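# Sort three grease guns by grease amount into trays

## Task

Find which of the three grease guns contains the most grease and which the least. Put the fullest one entirely inside the blue tray and the emptiest entirely inside the red tray. Leave the middle one on the table, touching neither tray and not overhanging the table edge. Each gun must end up lying flat on its side. Guns may be picked up and their parts moved, but every part must be returned to its original place on its gun.

## Robot and tools

Robot: two seven-joint arms, left_arm and right_arm, each ending in a two-finger parallel gripper. Cameras: cam_high, cam_low, cam_left_wrist, cam_right_wrist, each 896x504.

Frames. The scene frame has its origin at table-top height, midway between the nominal arm bases. +z is up, +x points out over the table, and left_arm sits on the +y side. Image left and right do not match arm names. Calibrated bases: left_arm at (+0.054, +0.332, 0) m, right_arm at (-0.014, -0.351, 0) m, both turned only very slightly about z. Reported hand positions, orientations, velocities and targets are in each arm's own base frame and may be off by a few centimetres. Commanded offsets are along the axes of that arm's current Hand target. Gripper axes: fingers point along +z, close along x. end_effector_position is the point between the pads; fingertips extend 15.0 mm further. The housing starts 65 mm behind that point, 146 mm long across the closing direction and 50 mm wide. A block on a post juts about 11 cm toward the gripper's -y side.

The 18-number row, used by execute_actions and move: one flat list covering both arms. Numbers 1-9 are left_arm: dx, dy, dz, rx, ry, rz, gripper position, force_limit, speed. Numbers 10-18 are the same for right_arm. All lie in [-1, 1]. dx..rz are an offset, not a pose: they count from the Hand target held when the action or move began, along that Hand target's axes. 1.0 equals 0.6 m of travel or 180 degrees; rx, ry, rz form one rotation vector. Gripper position is absolute: +1 is open to 108 mm, about -0.96 brings the pads together, -1 means close until something blocks the fingers. force_limit runs from about 2.5 N (-1) to 32 N (+1) of pad force after a slow close. speed runs from 5 mm/s (-1) to 420 mm/s (+1). Sending 0 for a gripper number is a real command, so to keep a gripper unchanged resend its last three numbers. Sending six zeros for an arm's pose asks nothing new of it.

execute_actions(actions, cameras): actions is a list of actions; each action is a table of up to 15 rows, one per 1/30 s step, and a short table repeats its last row up to step 15. Every row in an action is measured from the same start pose, not the previous row, so repeating an offset in a later action moves further. cameras lists camera names, ["all"] or []; by default images appear only for an empty actions list, which also shows the full state.

move(target, speed, blend, blocking, cameras): target is one 18-number row or a list of up to 15 rows, all offsets from the Hand targets at the move's start. speed is path top speed in m/s, 0.002 to 1 (default 0.25), one value or one per target; turns go up to twice that in rad/s. blend in metres rounds corners; 0 stops at each target. Paths are straight, ignore obstacles and the other arm, are cut off after 10 s, and grippers can lag or overshoot at speed. blocking=false returns after about 0.5 s while the move continues. The result adds a move: line: done, off_target, moving, held, fault, plus limits such as paced or held.

wait(seconds): 0 to 3600, lets time pass, commands nothing; may end early. stop(): brakes a running move; fingers keep moving. zoom_image(camera, region): region [x0, y0, x1, y1] in pixels of that camera's latest image, at most 504 by 504. clear_fault(arm): left_arm or right_arm, clears a reported torque fault only. finished_scene(scene): the current scene's number; irreversible, call only when the result already holds without the robot.

Result lines: end_effector_position (m), end_effector_quat_wxyz, velocities (omitted when joints are still), Hand target (last command after clipping; next offsets start there), gripper is_grasped (1 only when an object stopped the fingers), width_mm, force_n (roughly ±10 N noise), Joint positions, joint torques (offset, noisy), motor temperatures, Tool commands, and step position readings for execute_actions calls. A gripper can rest short of its Hand target; resend the gap as an offset.

Limits: orientation commands are clipped to 32 degrees from the measured orientation per step. Large wrist turns can swing the elbow. Joint ranges include shoulder -2.059 to 2.094, elbow -0.192 to 3.927, wrist pitch -1.693 to 3.142 rad. A clearance check may hold an arm near the other arm but does not guarantee no contact.

Avoid: dropping guns or parts, releasing anything still moving, fast impacts, pressing far past a contact, arm-to-arm contact, closing a gripper on the other arm's fingers, pushing anything off the table. Contact torque over a joint's limit (wrist pitch 14.4, wrist roll 15, elbow and rolls 26.7, shoulder 42, waist 41.8 N m), or a motor pinned at its torque limit for 1 s, causes a torque fault that needs clear_fault. Holding loads or stretched poses heats motors; at 80 °C the arm brakes for 30-60 s. Loose objects may get nudged occasionally.

Each tool is called as name([rows], argument=value, ...), one row to a line, values as JSON.

## Session

execute_actions(actions=[])

Scene clock: 0.00 s.
left_arm: end_effector_position=(+0.4399, -0.2316, +0.3253) width_mm=0.00 is_grasped=0 force_n=0.00 end_effector_quat_wxyz=(-0.228, +0.250, +0.901, +0.273) | right_arm: end_effector_position=(+0.1241, -0.2384, +0.2141) width_mm=107.99 is_grasped=0 force_n=0.00 end_effector_quat_wxyz=(-0.383, +0.635, -0.653, +0.152)
Joint positions: left_arm=[-0.637 0.76 -0.094 2.422 0.46 2.299 -0.774] | right_arm=[-1.453 -0.445 -0.237 0.509 0.64 1.431 2.054]
Joint velocities: within noise
Joint torques (N m): no reading
Motor temperatures (°C): left_arm=[33 32 32 38 32 32 32] | right_arm=[32 34 34 33 32 38 33]
Hand target: left_arm +0.4399, -0.2316, +0.3253; -0.228, +0.250, +0.901, +0.273 | right_arm +0.1241, -0.2384, +0.2141; -0.383, +0.635, -0.653, +0.152
Tool commands: left_gripper/position=-0.964 left_gripper/force_limit=+1.0 left_gripper/speed=+1.0 right_gripper/position=+1.0 right_gripper/force_limit=+1.0 right_gripper/speed=+1.0

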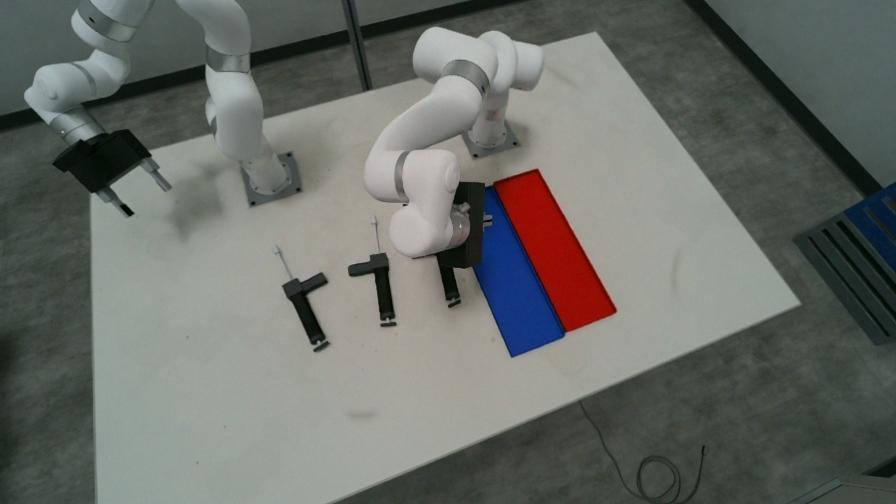

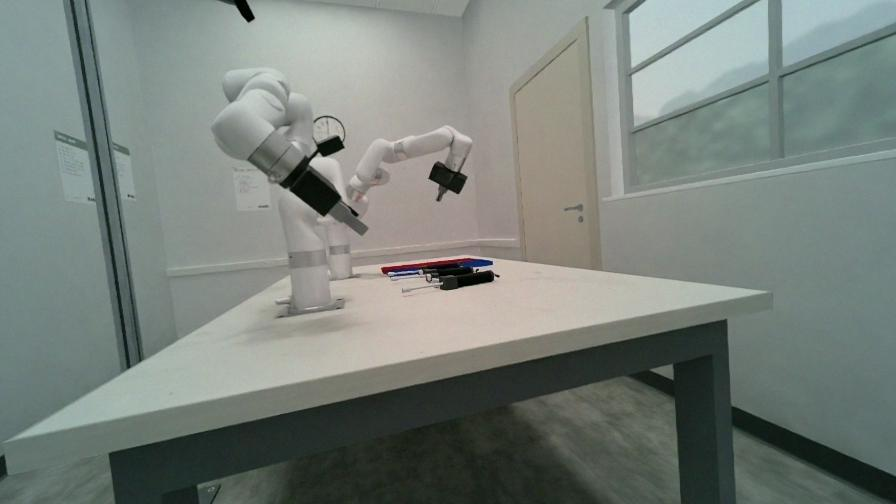

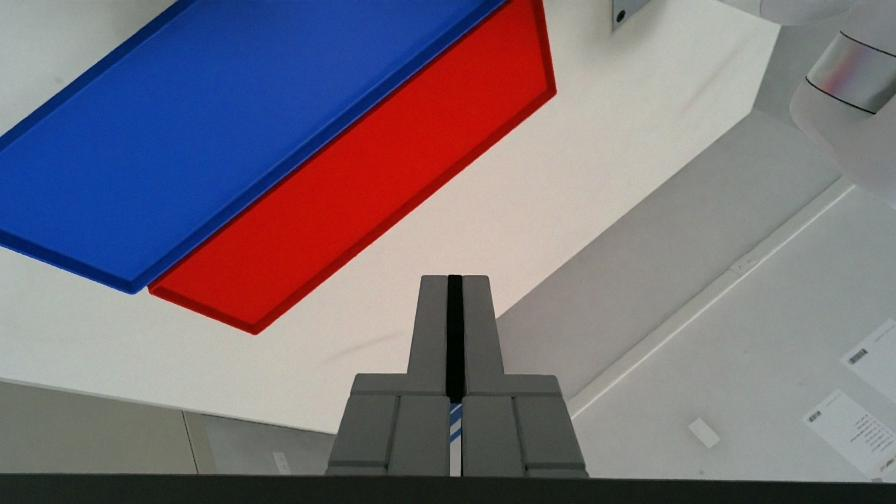

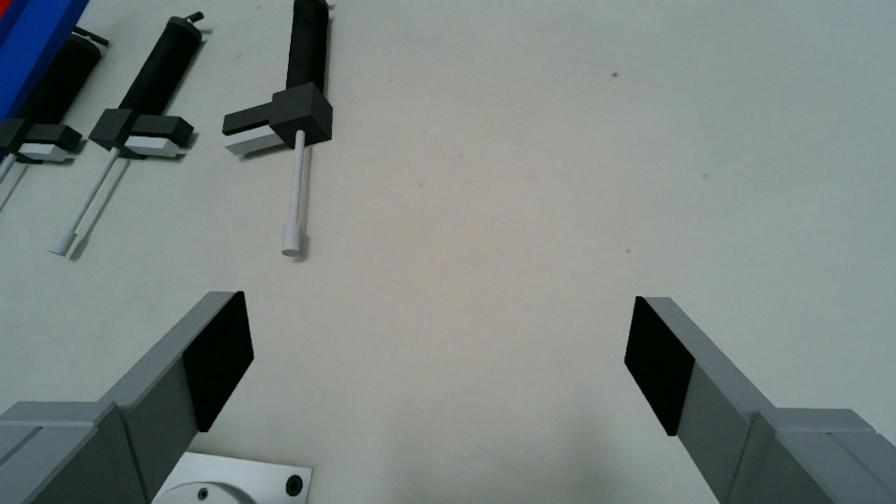

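move(target=[-0.0599,-0.123,-0.1507,0.0217,-0.240,0.312,1,1,1,0,0,0,0,0,0,1,1,1], speed=0.4, cameras=["all"])

Scene clock: 5.37 s.
left_arm: end_effector_position=(+0.4499, -0.3517, +0.3453) width_mm=108.00 is_grasped=0 force_n=0.00 end_effector_quat_wxyz=(-0.001, +0.707, +0.707, +0.000) | right_arm: end_effector_position=(+0.1241, -0.2384, +0.2141) width_mm=107.99 is_grasped=0 force_n=0.00 end_effector_quat_wxyz=(-0.383, +0.635, -0.653, +0.152)
Joint positions: left_arm=[-0.386 0.375 -0.38 1.907 0.137 1.557 0.04] | right_arm=[-1.453 -0.445 -0.237 0.509 0.64 1.431 2.054]
Joint torques (N m): left_arm=[1.26 -38.4 -2.68 12.7 -0.71 -1.42 0.25] | right_arm=[-0.64 -10.6 1.55 24.67 1.5 0.01 0.11]
Hand target: left_arm +0.4499, -0.3517, +0.3453; -0.001, +0.707, +0.707, +0.000 | right_arm +0.1241, -0.2384, +0.2141; -0.383, +0.635, -0.653, +0.152
Off the commanded pose: left_arm 0.000 m, 0 deg | right_arm 0.000 m, 0 deg.
move: done

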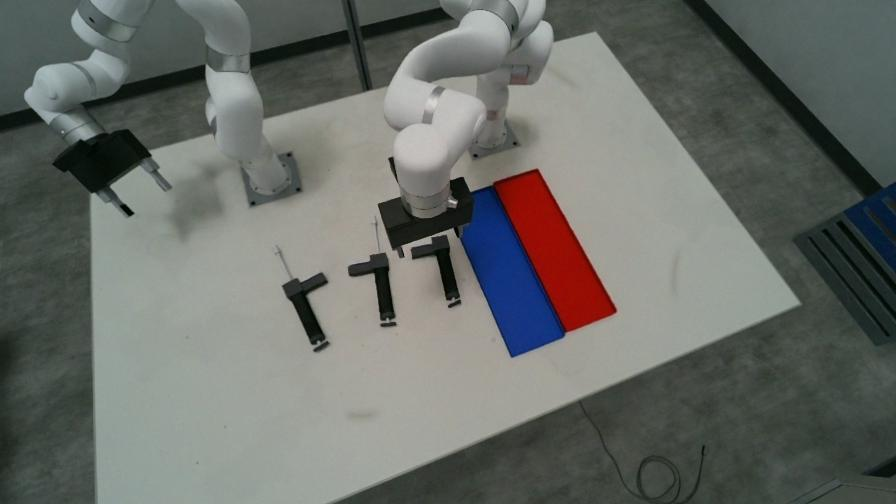

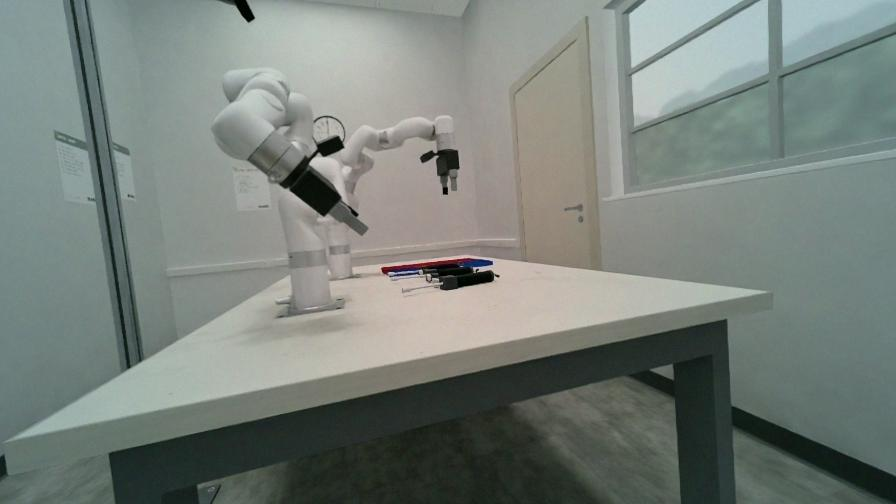

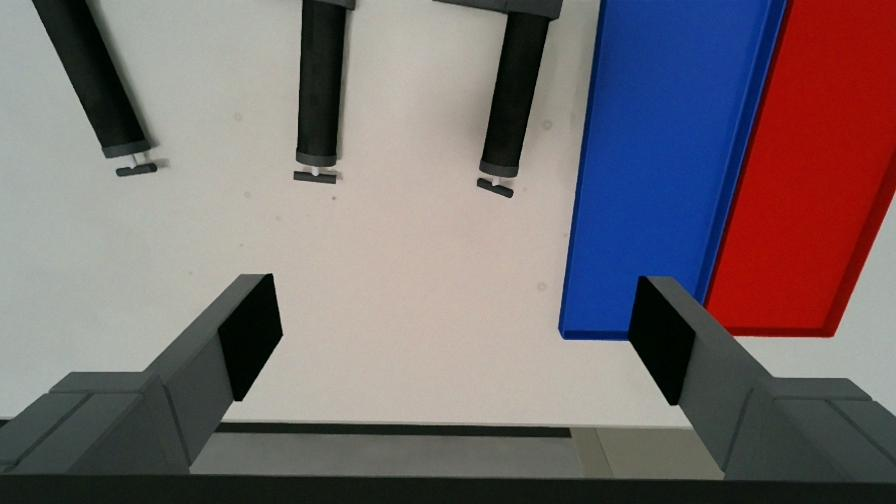

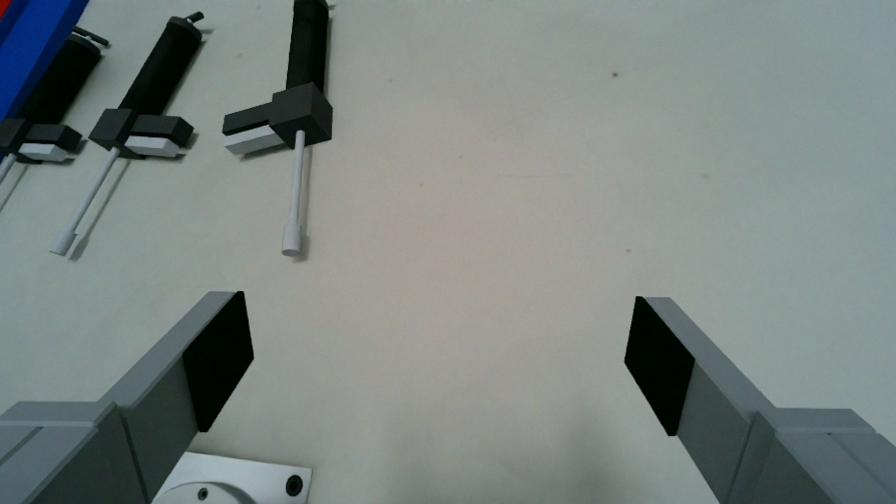

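move(target=[-0.08333,-0.2,0,0,0,0,1,1,1,0,0,0,0,0,0,1,1,1], speed=0.4, cameras=["cam_left_wrist"])

Scene clock: 7.40 s.
left_arm: end_effector_position=(+0.3300, -0.4018, +0.3453) width_mm=108.00 is_grasped=0 force_n=0.00 end_effector_quat_wxyz=(-0.001, +0.707, +0.708, +0.000) | right_arm: end_effector_position=(+0.1241, -0.2384, +0.2141) width_mm=107.99 is_grasped=0 force_n=0.00 end_effector_quat_wxyz=(-0.383, +0.635, -0.653, +0.152)
Joint positions: left_arm=[-0.473 0.167 -0.461 1.627 0.075 1.479 -0.152] | right_arm=[-1.453 -0.445 -0.237 0.509 0.64 1.431 2.054]
Joint torques (N m): left_arm=[-0.68 -31.57 -1.7 13.01 -0.72 -1.46 -0.34] | right_arm=[0.26 -10.73 1.88 24.6 1.87 -0.17 0.06]
Hand target: left_arm +0.3300, -0.4018, +0.3453; -0.001, +0.707, +0.707, +0.000 | right_arm +0.1241, -0.2384, +0.2141; -0.383, +0.635, -0.653, +0.152
Off the commanded pose: left_arm 0.000 m, 0 deg | right_arm 0.000 m, 0 deg.
move: done

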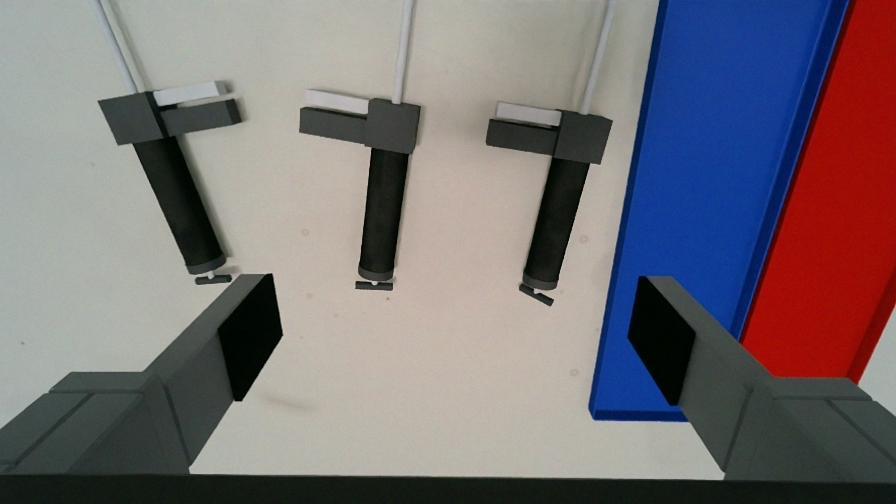

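move([
  [0.1933,0.105,0.375,0,0,0.036,0.25,0,1,0,0,0,0,0,0,1,1,1],
  [0.1933,0.105,0.49,0,0,0.036,0.25,0,1,0,0,0,0,0,0,1,1,1],
], speed=[0.4,0.15], cameras=["cam_left_wrist","cam_low"])

Scene clock: 14.67 s.
left_arm: end_effector_position=(+0.3927, -0.2853, +0.0515) width_mm=66.75 is_grasped=0 force_n=0.00 end_effector_quat_wxyz=(-0.001, +0.746, +0.666, +0.000) | right_arm: end_effector_position=(+0.1241, -0.2384, +0.2141) width_mm=107.99 is_grasped=0 force_n=0.00 end_effector_quat_wxyz=(-0.383, +0.635, -0.653, +0.152)
Joint positions: left_arm=[-0.324 0.34 -0.307 0.967 0.169 0.649 0.147] | right_arm=[-1.453 -0.445 -0.237 0.509 0.64 1.431 2.054]
Joint torques (N m): left_arm=[-0.72 -29.59 -1.57 11.29 0.98 -1.37 -0.37] | right_arm=[-0.06 -10.12 1.54 24.56 1.46 -0.17 0.15]
Hand target: left_arm +0.3927, -0.2853, +0.0515; -0.001, +0.746, +0.666, +0.000 | right_arm +0.1241, -0.2384, +0.2141; -0.383, +0.635, -0.653, +0.152
Off the commanded pose: left_arm 0.000 m, 0 deg | right_arm 0.000 m, 0 deg.
move: done
Images, in order (width x height): cam_low 896x504, cam_left_wrist 896x504.

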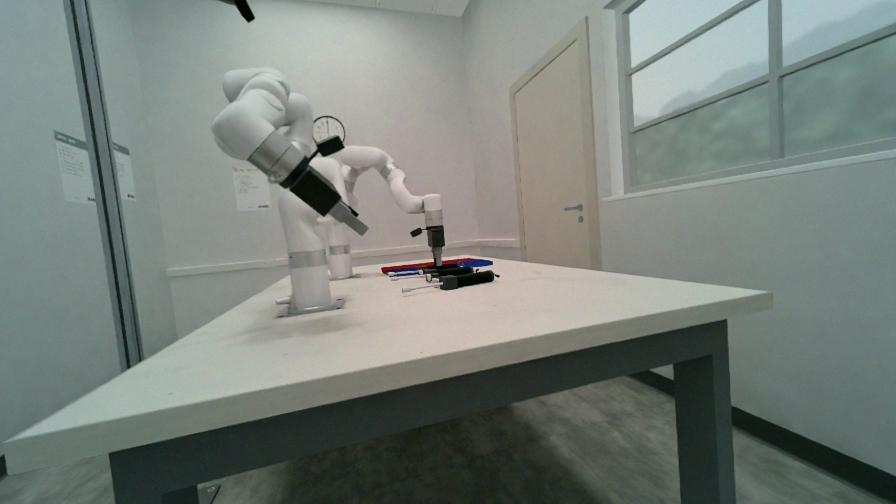

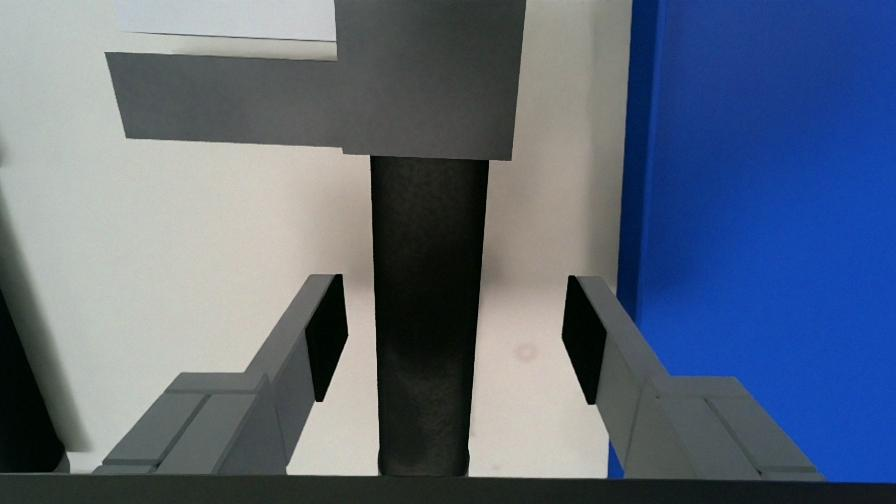

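move([
  [-0.01,0,0.0425,0,0,0,0.25,0,1,0,0,0,0,0,0,1,1,1],
  [-0.01,0,0.0425,0,0,0,-1,0.2,-0.4,0,0,0,0,0,0,1,1,1],
], speed=0.1, cameras=["cam_left_wrist"])

Scene clock: 16.40 s.
left_arm: end_effector_position=(+0.3921, -0.2913, +0.0259) width_mm=35.08 is_grasped=1 force_n=37.39 end_effector_quat_wxyz=(-0.001, +0.746, +0.666, +0.000) | right_arm: end_effector_position=(+0.1241, -0.2384, +0.2141) width_mm=107.99 is_grasped=0 force_n=0.00 end_effector_quat_wxyz=(-0.383, +0.635, -0.653, +0.152)
Joint positions: left_arm=[-0.346 0.408 -0.291 0.975 0.207 0.593 0.111] | right_arm=[-1.453 -0.445 -0.237 0.509 0.64 1.431 2.054]
Joint torques (N m): left_arm=[0.79 -32.57 -1.95 9.67 0.2 -1.01 0.28] | right_arm=[0.21 -10.29 1.71 24.89 1.4 -0.17 -0.03]
Hand target: left_arm +0.3921, -0.2912, +0.0259; -0.001, +0.746, +0.666, +0.000 | right_arm +0.1241, -0.2384, +0.2141; -0.383, +0.635, -0.653, +0.152
Off the commanded pose: left_arm 0.000 m, 0 deg | right_arm 0.000 m, 0 deg.
move: done

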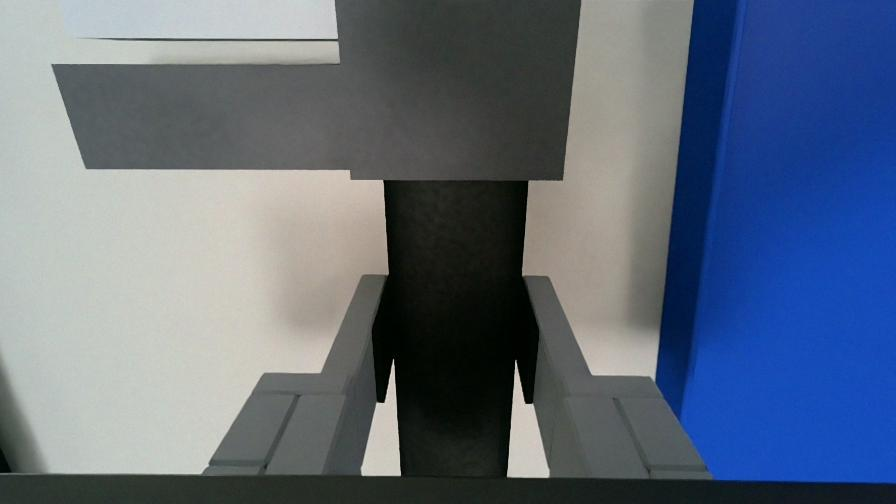

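move([
  [0,0,-0.15,0,0,0,-1,0.2,-0.4,0,0,0,0,0,0,1,1,1],
  [-0.1805,0.0205,-0.275,0,0,-0.036,-1,0.2,-0.4,0,0,0,0,0,0,1,1,1],
  [-0.1805,0.0205,-0.1917,0,0,-0.036,-1,0.2,-0.4,0,0,0,0,0,0,1,1,1],
], speed=[0.15,0.25,0.1], cameras=["cam_left_wrist","cam_low"])

wait(seconds=0.5)

Scene clock: 19.93 s.
left_arm: end_effector_position=(+0.3922, -0.4004, +0.1408) width_mm=35.08 is_grasped=1 force_n=37.37 end_effector_quat_wxyz=(-0.001, +0.707, +0.707, +0.000) | right_arm: end_effector_position=(+0.1241, -0.2384, +0.2141) width_mm=107.99 is_grasped=0 force_n=0.00 end_effector_quat_wxyz=(-0.383, +0.635, -0.653, +0.152)
Joint positions: left_arm=[-0.474 0.409 -0.368 1.357 0.174 0.981 -0.128] | right_arm=[-1.453 -0.445 -0.237 0.509 0.64 1.431 2.054]
Joint torques (N m): left_arm=[-0.75 -38.53 -3.01 14.15 0.85 -1.66 -0.33] | right_arm=[-0.29 -10.2 1.68 24.79 1.19 -0.12 0]
Hand target: left_arm +0.3922, -0.4004, +0.1408; -0.001, +0.707, +0.707, +0.000 | right_arm +0.1241, -0.2384, +0.2141; -0.383, +0.635, -0.653, +0.152
Off the commanded pose: left_arm 0.000 m, 0 deg | right_arm 0.000 m, 0 deg.
move: done
Images, in order (width x height): cam_low 896x504, cam_left_wrist 896x504.

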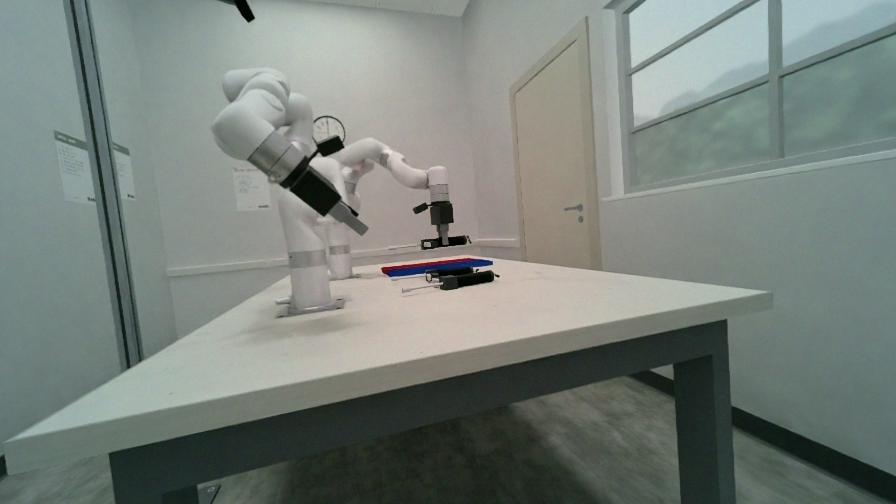

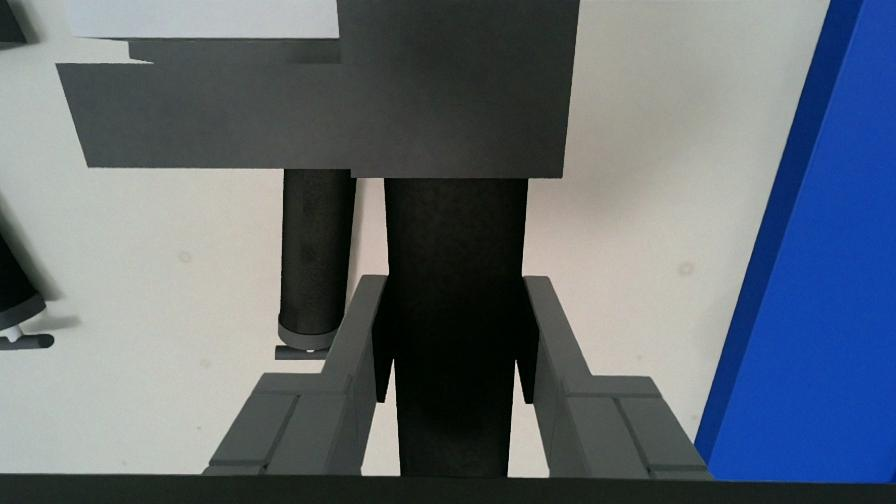

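Scene clock: 20.43 s.
left_arm: end_effector_position=(+0.3922, -0.4004, +0.1408) width_mm=35.08 is_grasped=1 force_n=37.37 end_effector_quat_wxyz=(-0.001, +0.707, +0.707, +0.000) | right_arm: end_effector_position=(+0.1241, -0.2384, +0.2141) width_mm=107.99 is_grasped=0 force_n=0.00 end_effector_quat_wxyz=(-0.383, +0.635, -0.653, +0.152)
Joint positions: left_arm=[-0.474 0.409 -0.368 1.356 0.174 0.981 -0.128] | right_arm=[-1.453 -0.445 -0.237 0.509 0.64 1.431 2.054]
Joint torques (N m): left_arm=[-0.58 -38.34 -2.95 14.1 1.01 -1.59 -0.39] | right_arm=[-0.11 -10.08 1.79 25.07 1.42 -0.03 0.19]
Hand target: left_arm +0.3922, -0.4004, +0.1408; -0.001, +0.707, +0.707, +0.000 | right_arm +0.1241, -0.2384, +0.2141; -0.383, +0.635, -0.653, +0.152
Tool commands: left_gripper/position=-1.0 left_gripper/force_limit=+0.2 left_gripper/speed=-0.4 right_gripper/position=+1.0 right_gripper/force_limit=+1.0 right_gripper/speed=+1.0
Off the commanded pose: left_arm 0.000 m, 0 deg | right_arm 0.000 m, 0 deg.
wait: 0.50 s; at rest by 0.17 s

move([
  [0.49,0.138,0,0,0,0,-1,0.2,-0.4,0,0,0,0,0,0,1,1,1],
  [0.49,0.138,0.175,0,0,0,-1,0.2,-0.4,0,0,0,0,0,0,1,1,1],
], speed=[0.3,0.1], cameras=["cam_left_wrist","cam_high"])

Scene clock: 24.20 s.
left_arm: end_effector_position=(+0.4747, -0.1062, +0.0362) width_mm=35.08 is_grasped=1 force_n=37.34 end_effector_quat_wxyz=(-0.001, +0.707, +0.707, +0.000) | right_arm: end_effector_position=(+0.1241, -0.2384, +0.2141) width_mm=107.99 is_grasped=0 force_n=0.00 end_effector_quat_wxyz=(-0.383, +0.635, -0.653, +0.152)
Joint positions: left_arm=[-0.071 0.365 -0.149 0.964 0.096 0.606 0.495] | right_arm=[-1.453 -0.445 -0.237 0.509 0.64 1.431 2.054]
Joint torques (N m): left_arm=[-0.68 -34.69 -0.95 12.46 1.07 -1.64 -0.3] | right_arm=[-0.12 -9.94 1.86 24.82 1.43 -0.05 0.14]
Hand target: left_arm +0.4747, -0.1062, +0.0362; -0.001, +0.707, +0.707, +0.000 | right_arm +0.1241, -0.2384, +0.2141; -0.383, +0.635, -0.653, +0.152
Off the commanded pose: left_arm 0.000 m, 0 deg | right_arm 0.000 m, 0 deg.
move: done
Images, in order (width x height): cam_high 896x504, cam_left_wrist 896x504.

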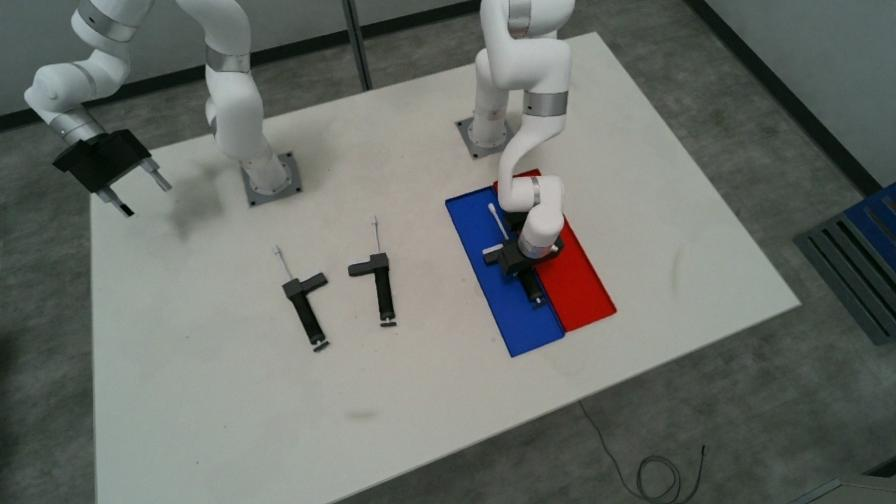

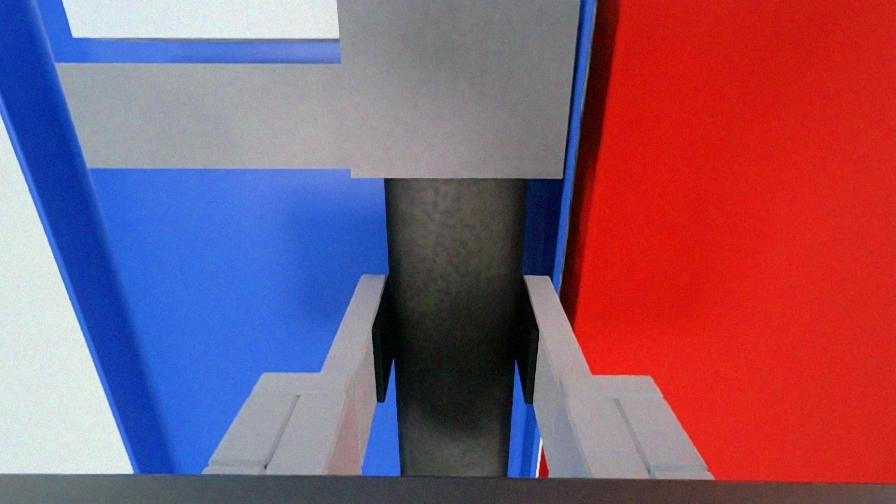

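move([
  [-0.0167,0,0,0,0,0,-1,0.2,-0.4,0,0,0,0,0,0,1,1,1],
  [-0.0167,0,0.0105,0,0,0,-1,0.2,-0.4,0,0,0,0,0,0,1,1,1],
], speed=[0.1,0.03], cameras=["cam_left_wrist"])

Scene clock: 25.83 s.
left_arm: end_effector_position=(+0.4747, -0.1162, +0.0299) width_mm=35.08 is_grasped=1 force_n=37.35 end_effector_quat_wxyz=(-0.001, +0.707, +0.707, +0.000) | right_arm: end_effector_position=(+0.1241, -0.2384, +0.2141) width_mm=107.99 is_grasped=0 force_n=0.00 end_effector_quat_wxyz=(-0.383, +0.635, -0.653, +0.152)
Joint positions: left_arm=[-0.089 0.386 -0.151 0.973 0.104 0.594 0.47] | right_arm=[-1.453 -0.445 -0.237 0.509 0.64 1.431 2.054]
Joint torques (N m): left_arm=[-0.68 -35.05 -0.99 12.24 1.14 -1.52 -0.39] | right_arm=[-0.08 -10.3 1.66 25.01 1.51 -0.19 0.03]
Hand target: left_arm +0.4747, -0.1162, +0.0299; -0.001, +0.707, +0.707, +0.000 | right_arm +0.1241, -0.2384, +0.2141; -0.383, +0.635, -0.653, +0.152
Off the commanded pose: left_arm 0.000 m, 0 deg | right_arm 0.000 m, 0 deg.
move: done

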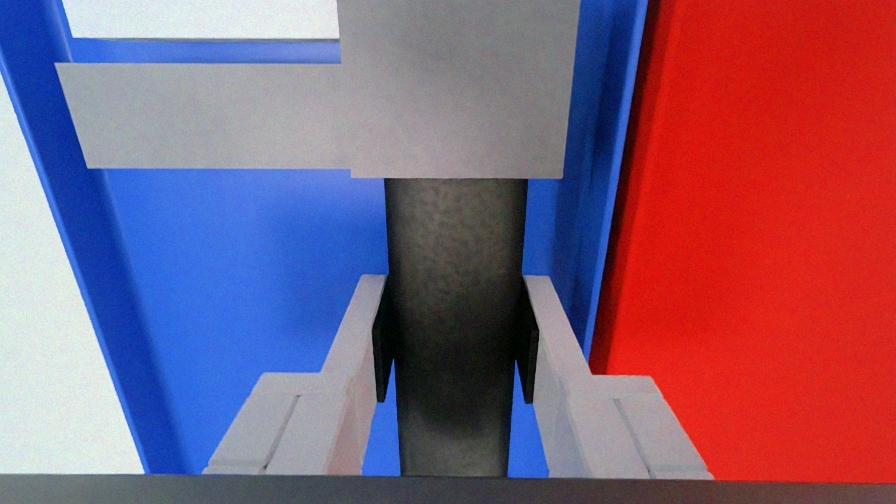

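move([
  [0,0,-0.001,0,0,0,-0.05,0.2,-0.6,0,0,0,0,0,0,1,1,1],
  [0,0,-0.2,0,0,0,-0.05,0.2,-0.6,0,0,0,0,0,0,1,1,1],
  [-0.5867,-0.153,-0.15,0,0,0.056,0.25,0.2,0.5,0,0,0,0,0,0,1,1,1],
  [-0.5867,-0.153,-0.05,0,0,0.056,0.25,0.2,0.5,0,0,0,0,0,0,1,1,1],
], speed=[0.02,0.12,0.35,0.15], blend=[0,0.02,0,0], cameras=["cam_left_wrist","cam_high"])

Scene clock: 31.07 s.
left_arm: end_effector_position=(+0.3833, -0.4683, +0.0594) width_mm=66.75 is_grasped=0 force_n=0.00 end_effector_quat_wxyz=(-0.001, +0.766, +0.643, +0.000) | right_arm: end_effector_position=(+0.1241, -0.2384, +0.2141) width_mm=107.99 is_grasped=0 force_n=0.00 end_effector_quat_wxyz=(-0.383, +0.635, -0.653, +0.152)
Joint positions: left_arm=[-0.585 0.681 -0.369 1.52 0.296 0.897 -0.106] | right_arm=[-1.453 -0.445 -0.237 0.509 0.64 1.431 2.054]
Joint torques (N m): left_arm=[-0.64 -40.19 -4.31 12.53 1.16 -1.4 -0.3] | right_arm=[-0.43 -10.2 1.85 24.92 1.37 -0.22 0.14]
Hand target: left_arm +0.3833, -0.4683, +0.0594; -0.001, +0.766, +0.643, +0.000 | right_arm +0.1241, -0.2384, +0.2141; -0.383, +0.635, -0.653, +0.152
Off the commanded pose: left_arm 0.000 m, 0 deg | right_arm 0.000 m, 0 deg.
move: done
Images, in order (width x height): cam_high 896x504, cam_left_wrist 896x504.

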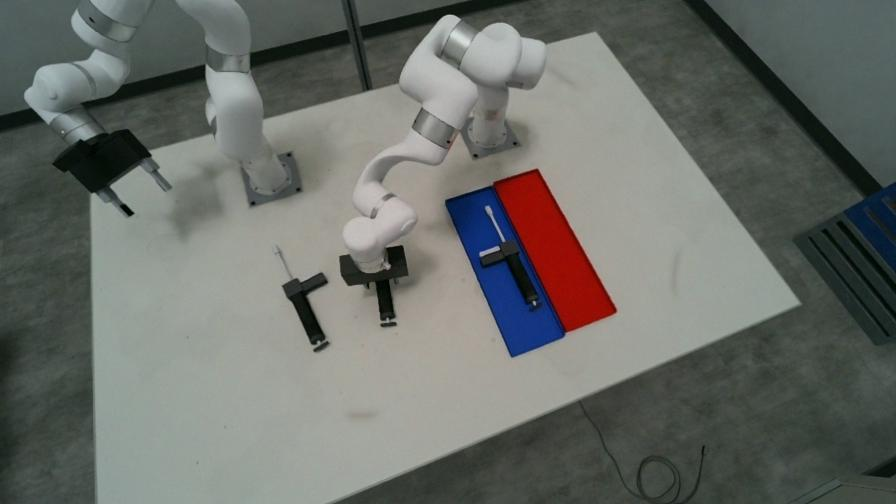

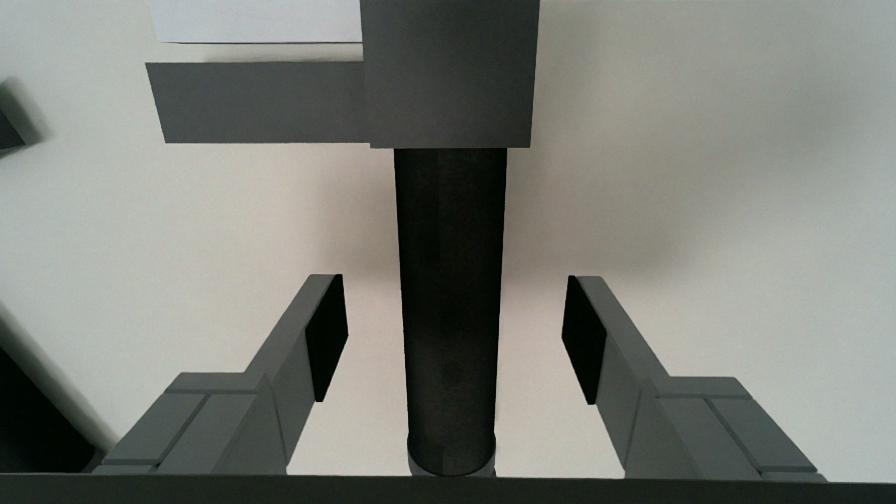

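move([
  [0,-0.003,0.0558,0,0,0,0.25,0.2,0.5,0,0,0,0,0,0,1,1,1],
  [0,-0.003,0.0558,0,0,0,-1,0.2,-0.4,0,0,0,0,0,0,1,1,1],
  [0,-0.003,-0.1,0,0,0,-1,0.2,-0.4,0,0,0,0,0,0,1,1,1],
  [0.114,-0.0052,-0.219,0,0,-0.056,-1,0.2,-0.4,0,0,0,0,0,0,1,1,1],
  [0.114,-0.0052,-0.1357,0,0,-0.056,-1,0.2,-0.4,0,0,0,0,0,0,1,1,1],
], speed=[0.12,0.1,0.15,0.25,0.1], cameras=["cam_left_wrist"])

wait(seconds=0.5)

Scene clock: 35.63 s.
left_arm: end_effector_position=(+0.3921, -0.4006, +0.1410) width_mm=35.08 is_grasped=1 force_n=38.23 end_effector_quat_wxyz=(-0.001, +0.707, +0.707, +0.000) | right_arm: end_effector_position=(+0.1241, -0.2384, +0.2141) width_mm=107.99 is_grasped=0 force_n=0.00 end_effector_quat_wxyz=(-0.383, +0.635, -0.653, +0.152)
Joint positions: left_arm=[-0.471 0.409 -0.372 1.357 0.176 0.982 -0.129] | right_arm=[-1.453 -0.445 -0.237 0.509 0.64 1.431 2.054]
Joint torques (N m): left_arm=[-0.79 -38.6 -3.01 14.19 0.81 -1.73 -0.36] | right_arm=[-0.39 -10.03 1.74 24.84 1.59 -0.19 -0.01]
Hand target: left_arm +0.3921, -0.4006, +0.1409; -0.001, +0.707, +0.707, +0.000 | right_arm +0.1241, -0.2384, +0.2141; -0.383, +0.635, -0.653, +0.152
Off the commanded pose: left_arm 0.000 m, 0 deg | right_arm 0.000 m, 0 deg.
move: done

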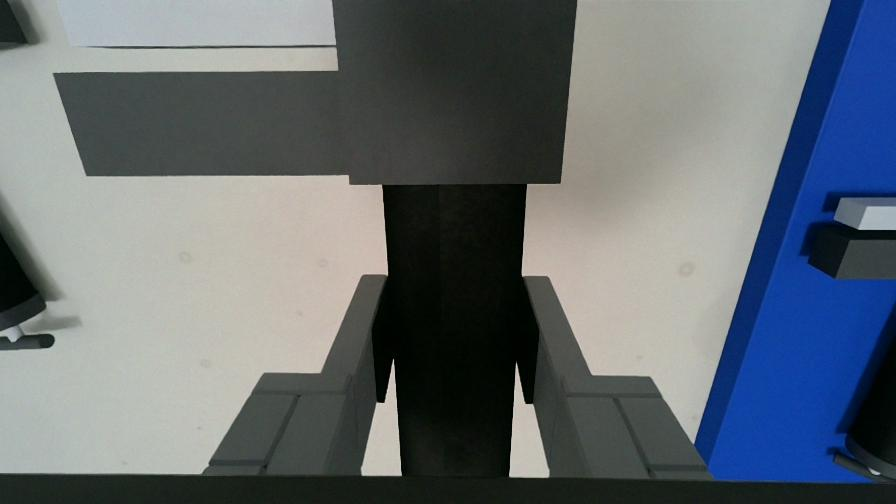

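Scene clock: 36.13 s.
left_arm: end_effector_position=(+0.3921, -0.4006, +0.1409) width_mm=35.08 is_grasped=1 force_n=38.23 end_effector_quat_wxyz=(-0.001, +0.707, +0.707, +0.000) | right_arm: end_effector_position=(+0.1241, -0.2384, +0.2141) width_mm=107.99 is_grasped=0 force_n=0.00 end_effector_quat_wxyz=(-0.383, +0.635, -0.653, +0.152)
Joint positions: left_arm=[-0.471 0.409 -0.372 1.357 0.176 0.982 -0.129] | right_arm=[-1.453 -0.445 -0.237 0.509 0.64 1.431 2.054]
Joint torques (N m): left_arm=[-0.91 -38.48 -3.04 14.11 0.85 -1.61 -0.39] | right_arm=[-0.32 -10.32 1.86 25.06 1.42 -0.19 0.04]
Hand target: left_arm +0.3921, -0.4006, +0.1409; -0.001, +0.707, +0.707, +0.000 | right_arm +0.1241, -0.2384, +0.2141; -0.383, +0.635, -0.653, +0.152
Tool commands: left_gripper/position=-1.0 left_gripper/force_limit=+0.2 left_gripper/speed=-0.4 right_gripper/position=+1.0 right_gripper/force_limit=+1.0 right_gripper/speed=+1.0
Off the commanded pose: left_arm 0.000 m, 0 deg | right_arm 0.000 m, 0 deg.
wait: 0.50 s; at rest by 0.17 s

move([
  [0,0,0.0667,0,0,0,-1,0.2,-0.4,0,0,0,0,0,0,1,1,1],
  [0,0,0,0,0,0,-1,0.2,-0.4,0,0,0,0,0,0,1,1,1],
], speed=0.1)

wait(seconds=0.3)

wait(seconds=0.3)

Scene clock: 38.67 s.
left_arm: end_effector_position=(+0.3921, -0.4005, +0.1409) width_mm=35.08 is_grasped=1 force_n=38.22 end_effector_quat_wxyz=(-0.001, +0.707, +0.707, +0.000) | right_arm: end_effector_position=(+0.1241, -0.2384, +0.2141) width_mm=107.99 is_grasped=0 force_n=0.00 end_effector_quat_wxyz=(-0.383, +0.635, -0.653, +0.152)
Joint positions: left_arm=[-0.471 0.409 -0.372 1.357 0.176 0.982 -0.129] | right_arm=[-1.453 -0.445 -0.237 0.509 0.64 1.431 2.054]
Joint torques (N m): left_arm=[1.38 -41.85 -3.69 14.86 -0.89 -1.39 0.29] | right_arm=[0.35 -10.22 1.81 25.09 1.33 -0.13 0.06]
Hand target: left_arm +0.3921, -0.4006, +0.1409; -0.001, +0.707, +0.707, +0.000 | right_arm +0.1241, -0.2384, +0.2141; -0.383, +0.635, -0.653, +0.152
Off the commanded pose: left_arm 0.000 m, 0 deg | right_arm 0.000 m, 0 deg.
move: done

Scene clock: 38.97 s.
left_arm: end_effector_position=(+0.3921, -0.4006, +0.1409) width_mm=35.08 is_grasped=1 force_n=38.22 end_effector_quat_wxyz=(-0.001, +0.707, +0.707, +0.000) | right_arm: end_effector_position=(+0.1241, -0.2384, +0.2141) width_mm=107.99 is_grasped=0 force_n=0.00 end_effector_quat_wxyz=(-0.383, +0.635, -0.653, +0.152)
Joint positions: left_arm=[-0.471 0.409 -0.372 1.357 0.176 0.982 -0.129] | right_arm=[-1.453 -0.445 -0.237 0.509 0.64 1.431 2.054]
Joint torques (N m): left_arm=[1.36 -41.97 -3.75 14.76 -0.94 -1.4 0.31] | right_arm=[-0.27 -9.92 1.99 25.16 1.48 -0.22 0.13]
Hand target: left_arm +0.3921, -0.4006, +0.1409; -0.001, +0.707, +0.707, +0.000 | right_arm +0.1241, -0.2384, +0.2141; -0.383, +0.635, -0.653, +0.152
Tool commands: left_gripper/position=-1.0 left_gripper/force_limit=+0.2 left_gripper/speed=-0.4 right_gripper/position=+1.0 right_gripper/force_limit=+1.0 right_gripper/speed=+1.0
Off the commanded pose: left_arm 0.000 m, 0 deg | right_arm 0.000 m, 0 deg.
wait: 0.30 s; at rest by 0.17 s

Scene clock: 39.27 s.
left_arm: end_effector_position=(+0.3921, -0.4006, +0.1409) width_mm=35.08 is_grasped=1 force_n=38.22 end_effector_quat_wxyz=(-0.001, +0.707, +0.707, +0.000) | right_arm: end_effector_position=(+0.1241, -0.2384, +0.2141) width_mm=107.99 is_grasped=0 force_n=0.00 end_effector_quat_wxyz=(-0.383, +0.635, -0.653, +0.152)
Joint positions: left_arm=[-0.471 0.409 -0.372 1.357 0.176 0.982 -0.129] | right_arm=[-1.453 -0.445 -0.237 0.509 0.64 1.431 2.054]
Joint torques (N m): left_arm=[1.08 -42.02 -3.77 14.82 -0.82 -1.43 0.26] | right_arm=[-0.2 -10.51 1.72 24.82 1.37 -0.23 0.03]
Hand target: left_arm +0.3921, -0.4006, +0.1409; -0.001, +0.707, +0.707, +0.000 | right_arm +0.1241, -0.2384, +0.2141; -0.383, +0.635, -0.653, +0.152
Tool commands: left_gripper/position=-1.0 left_gripper/force_limit=+0.2 left_gripper/speed=-0.4 right_gripper/position=+1.0 right_gripper/force_limit=+1.0 right_gripper/speed=+1.0
Off the commanded pose: left_arm 0.000 m, 0 deg | right_arm 0.000 m, 0 deg.
wait: 0.30 s; at rest by 0.17 s

move([
  [0.1167,0,0.05,0,0,0,-1,0.2,-0.4,-0.14,-0.107,0.295,-0.1277,0.045,-0.0247,0.25,0.2,0.5],
  [0.1167,0,0.1908,0,0,0,-1,0.2,-0.4,-0.281,-0.2133,0.5893,-0.2555,0.0901,-0.0493,0.25,0.2,0.5],
  [0.1167,0,0.1908,0,0,0,-0.05,0.2,-0.6,-0.281,-0.2133,0.5893,-0.2555,0.0901,-0.0493,0.25,0.2,0.5],
  [0.1167,0.01,0,0,0,0,-0.05,0.2,-0.6,-0.281,-0.2133,0.5893,-0.2555,0.0901,-0.0493,0.25,0.2,0.5],
], speed=[0.3,0.2,0.1,0.15], cameras=["all"])

Scene clock: 47.40 s.
left_arm: end_effector_position=(+0.3980, -0.3305, +0.1410) width_mm=50.24 is_grasped=0 force_n=0.00 end_effector_quat_wxyz=(-0.001, +0.707, +0.707, +0.000) | right_arm: end_effector_position=(+0.4435, +0.0042, +0.1196) width_mm=66.76 is_grasped=0 force_n=0.00 end_effector_quat_wxyz=(+0.001, +0.754, -0.657, +0.000)
Joint positions: left_arm=[-0.36 0.267 -0.357 1.163 0.117 0.917 0.008] | right_arm=[-1.885 -0.216 1.874 0.856 0.285 0.812 3.587]
Joint torques (N m): left_arm=[1.23 -34.32 -2.25 12.84 -0.69 -1.1 0.3] | right_arm=[-2.25 9.12 -4.78 25.31 0.37 -1.9 -0.21]
Hand target: left_arm +0.3980, -0.3305, +0.1410; -0.001, +0.707, +0.707, +0.000 | right_arm +0.4435, +0.0042, +0.1196; +0.001, +0.754, -0.657, +0.000
Off the commanded pose: left_arm 0.000 m, 0 deg | right_arm 0.000 m, 0 deg.
move: done

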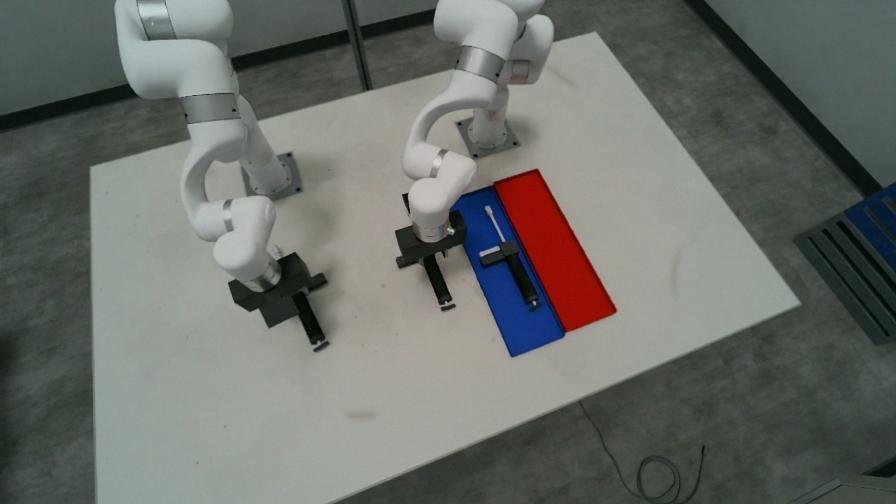

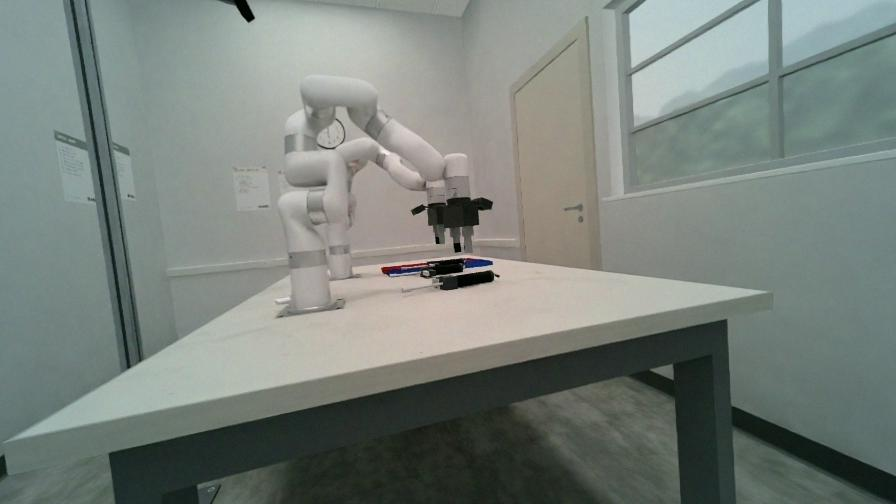

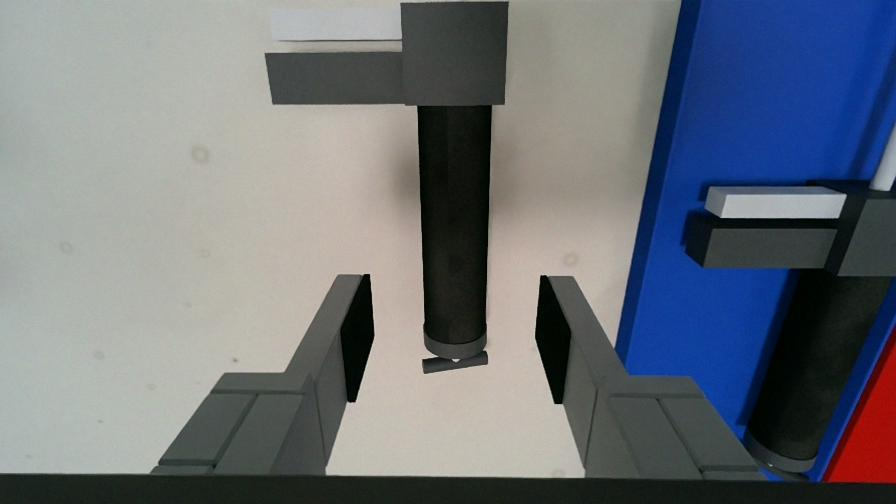

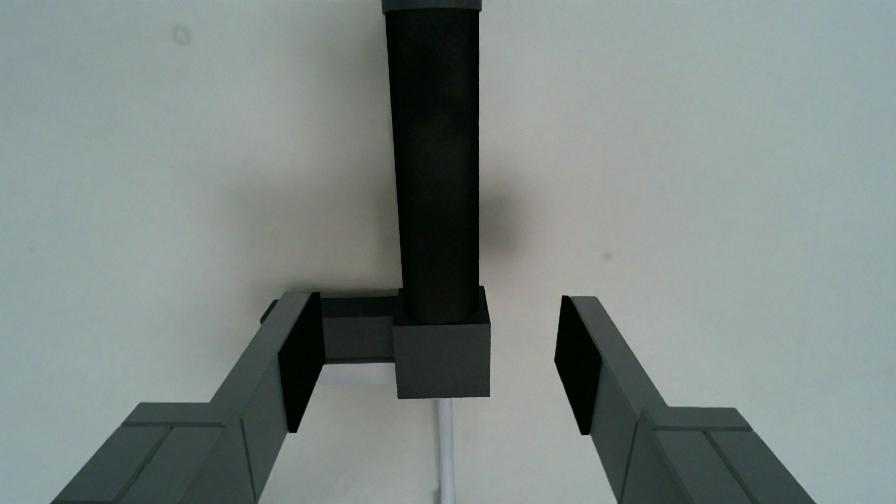

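move([
  [0.08,0,-0.1,0,0,0,0.25,0.2,-0.6,0,0,0.1545,0,0,0,0.25,0.2,0.5],
  [0.08,0,-0.1,0,0,0,0.25,0.2,-0.6,0,0,0.1545,0,0,0,-1,0.2,-0.4],
  [0.08,0,-0.1,0,0,0,0.25,0.2,-0.6,0,0,0,0,0,0,-1,0.2,-0.4],
  [0.08,0,-0.1,0,0,0,0.25,0.2,-0.6,-0.2142,-0.021,0,0,0,0.0433,-1,0.2,-0.4],
  [0.08,0,-0.1,0,0,0,0.25,0.2,-0.6,-0.2142,-0.021,0.153,0,0,0.0433,-1,0.2,-0.4],
], speed=[0.2,0.1,0.15,0.25,0.15], cameras=["cam_right_wrist","cam_left_wrist"])

Scene clock: 53.20 s.
left_arm: end_effector_position=(+0.3980, -0.2826, +0.2011) width_mm=66.74 is_grasped=0 force_n=0.00 end_effector_quat_wxyz=(-0.001, +0.707, +0.707, +0.000) | right_arm: end_effector_position=(+0.4382, +0.1332, +0.0278) width_mm=35.16 is_grasped=1 force_n=38.89 end_effector_quat_wxyz=(+0.001, +0.708, -0.707, +0.000)
Joint positions: left_arm=[-0.291 0.091 -0.337 1.13 0.036 1.046 0.14] | right_arm=[-1.909 -0.527 2.214 0.893 0.691 0.683 3.73]
Joint torques (N m): left_arm=[1.27 -30.2 -0.22 13.22 -0.69 -1.15 0.3] | right_arm=[-2.14 20.52 -11.44 22.26 0.36 -2.95 -0.26]
Hand target: left_arm +0.3980, -0.2826, +0.2011; -0.001, +0.707, +0.707, +0.000 | right_arm +0.4382, +0.1332, +0.0278; +0.001, +0.708, -0.707, +0.000
Off the commanded pose: left_arm 0.000 m, 0 deg | right_arm 0.000 m, 0 deg.
move: done
Images, in order (width x height): cam_left_wrist 896x504, cam_right_wrist 896x504.

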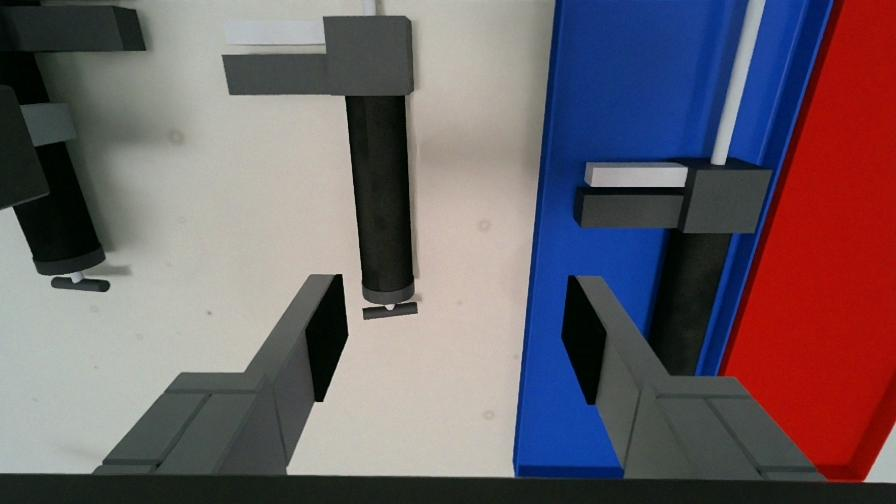

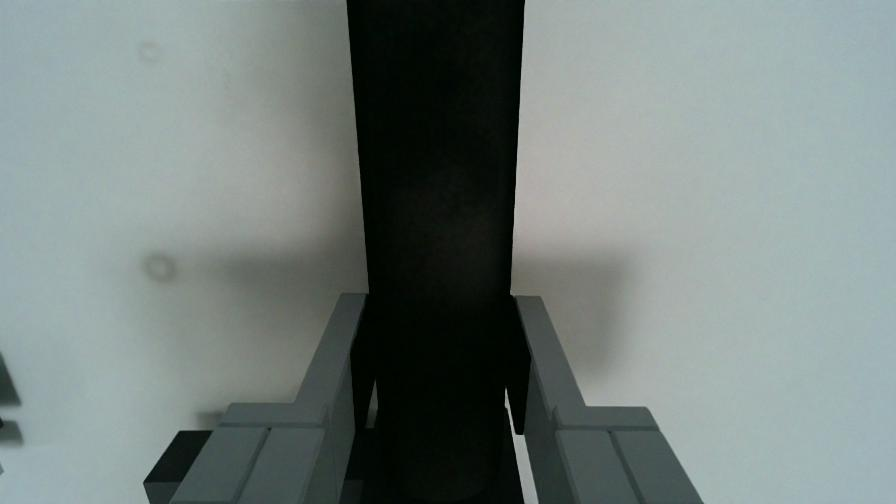

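move([
  [0,0,0,0,0,0,0.25,0.2,-0.6,0,0,0,0,0,0,-0.05,0.2,-0.6],
  [0,0,0,0,0,0,0.25,0.2,-0.6,0,0,-0.18,0,0,0,-0.05,0.2,-0.6],
  [-0.2,-0.0417,0,0,0,0,0.25,0.2,-0.6,0.4,0.2,-0.2,0,0,0,-0.05,0.2,-0.6],
  [-0.4487,-0.0417,0.225,0,0,0,0.25,0.2,-0.6,0.4,0.2,-0.2,0,0,0,-0.05,0.2,-0.6],
], speed=[0.1,0.15,0.3,0.25], blend=[0,0.03,0.02,0], cameras=["cam_left_wrist"])

Scene clock: 58.13 s.
left_arm: end_effector_position=(+0.3732, -0.5517, +0.0657) width_mm=66.74 is_grasped=0 force_n=0.00 end_effector_quat_wxyz=(-0.001, +0.707, +0.707, +0.000) | right_arm: end_effector_position=(+0.3187, -0.1069, +0.1481) width_mm=50.24 is_grasped=0 force_n=0.00 end_effector_quat_wxyz=(+0.001, +0.708, -0.707, +0.000)
Joint positions: left_arm=[-0.733 0.893 -0.381 1.906 0.336 1.076 -0.359] | right_arm=[-2.333 0.721 2.071 0.564 -0.714 1.089 4.176]
Joint torques (N m): left_arm=[-0.63 -45.74 -4.89 12.99 -0.29 -1.12 0.28] | right_arm=[-2.68 -0.37 13.17 20.26 -0.7 -2.65 -0.33]
Hand target: left_arm +0.3732, -0.5517, +0.0657; -0.001, +0.707, +0.707, +0.000 | right_arm +0.3187, -0.1069, +0.1481; +0.001, +0.708, -0.707, +0.000
Off the commanded pose: left_arm 0.000 m, 0 deg | right_arm 0.000 m, 0 deg.
move: done

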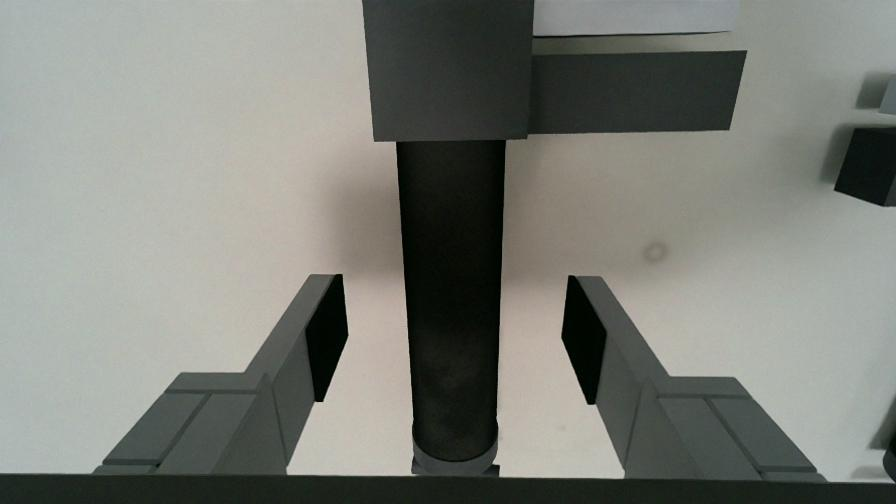

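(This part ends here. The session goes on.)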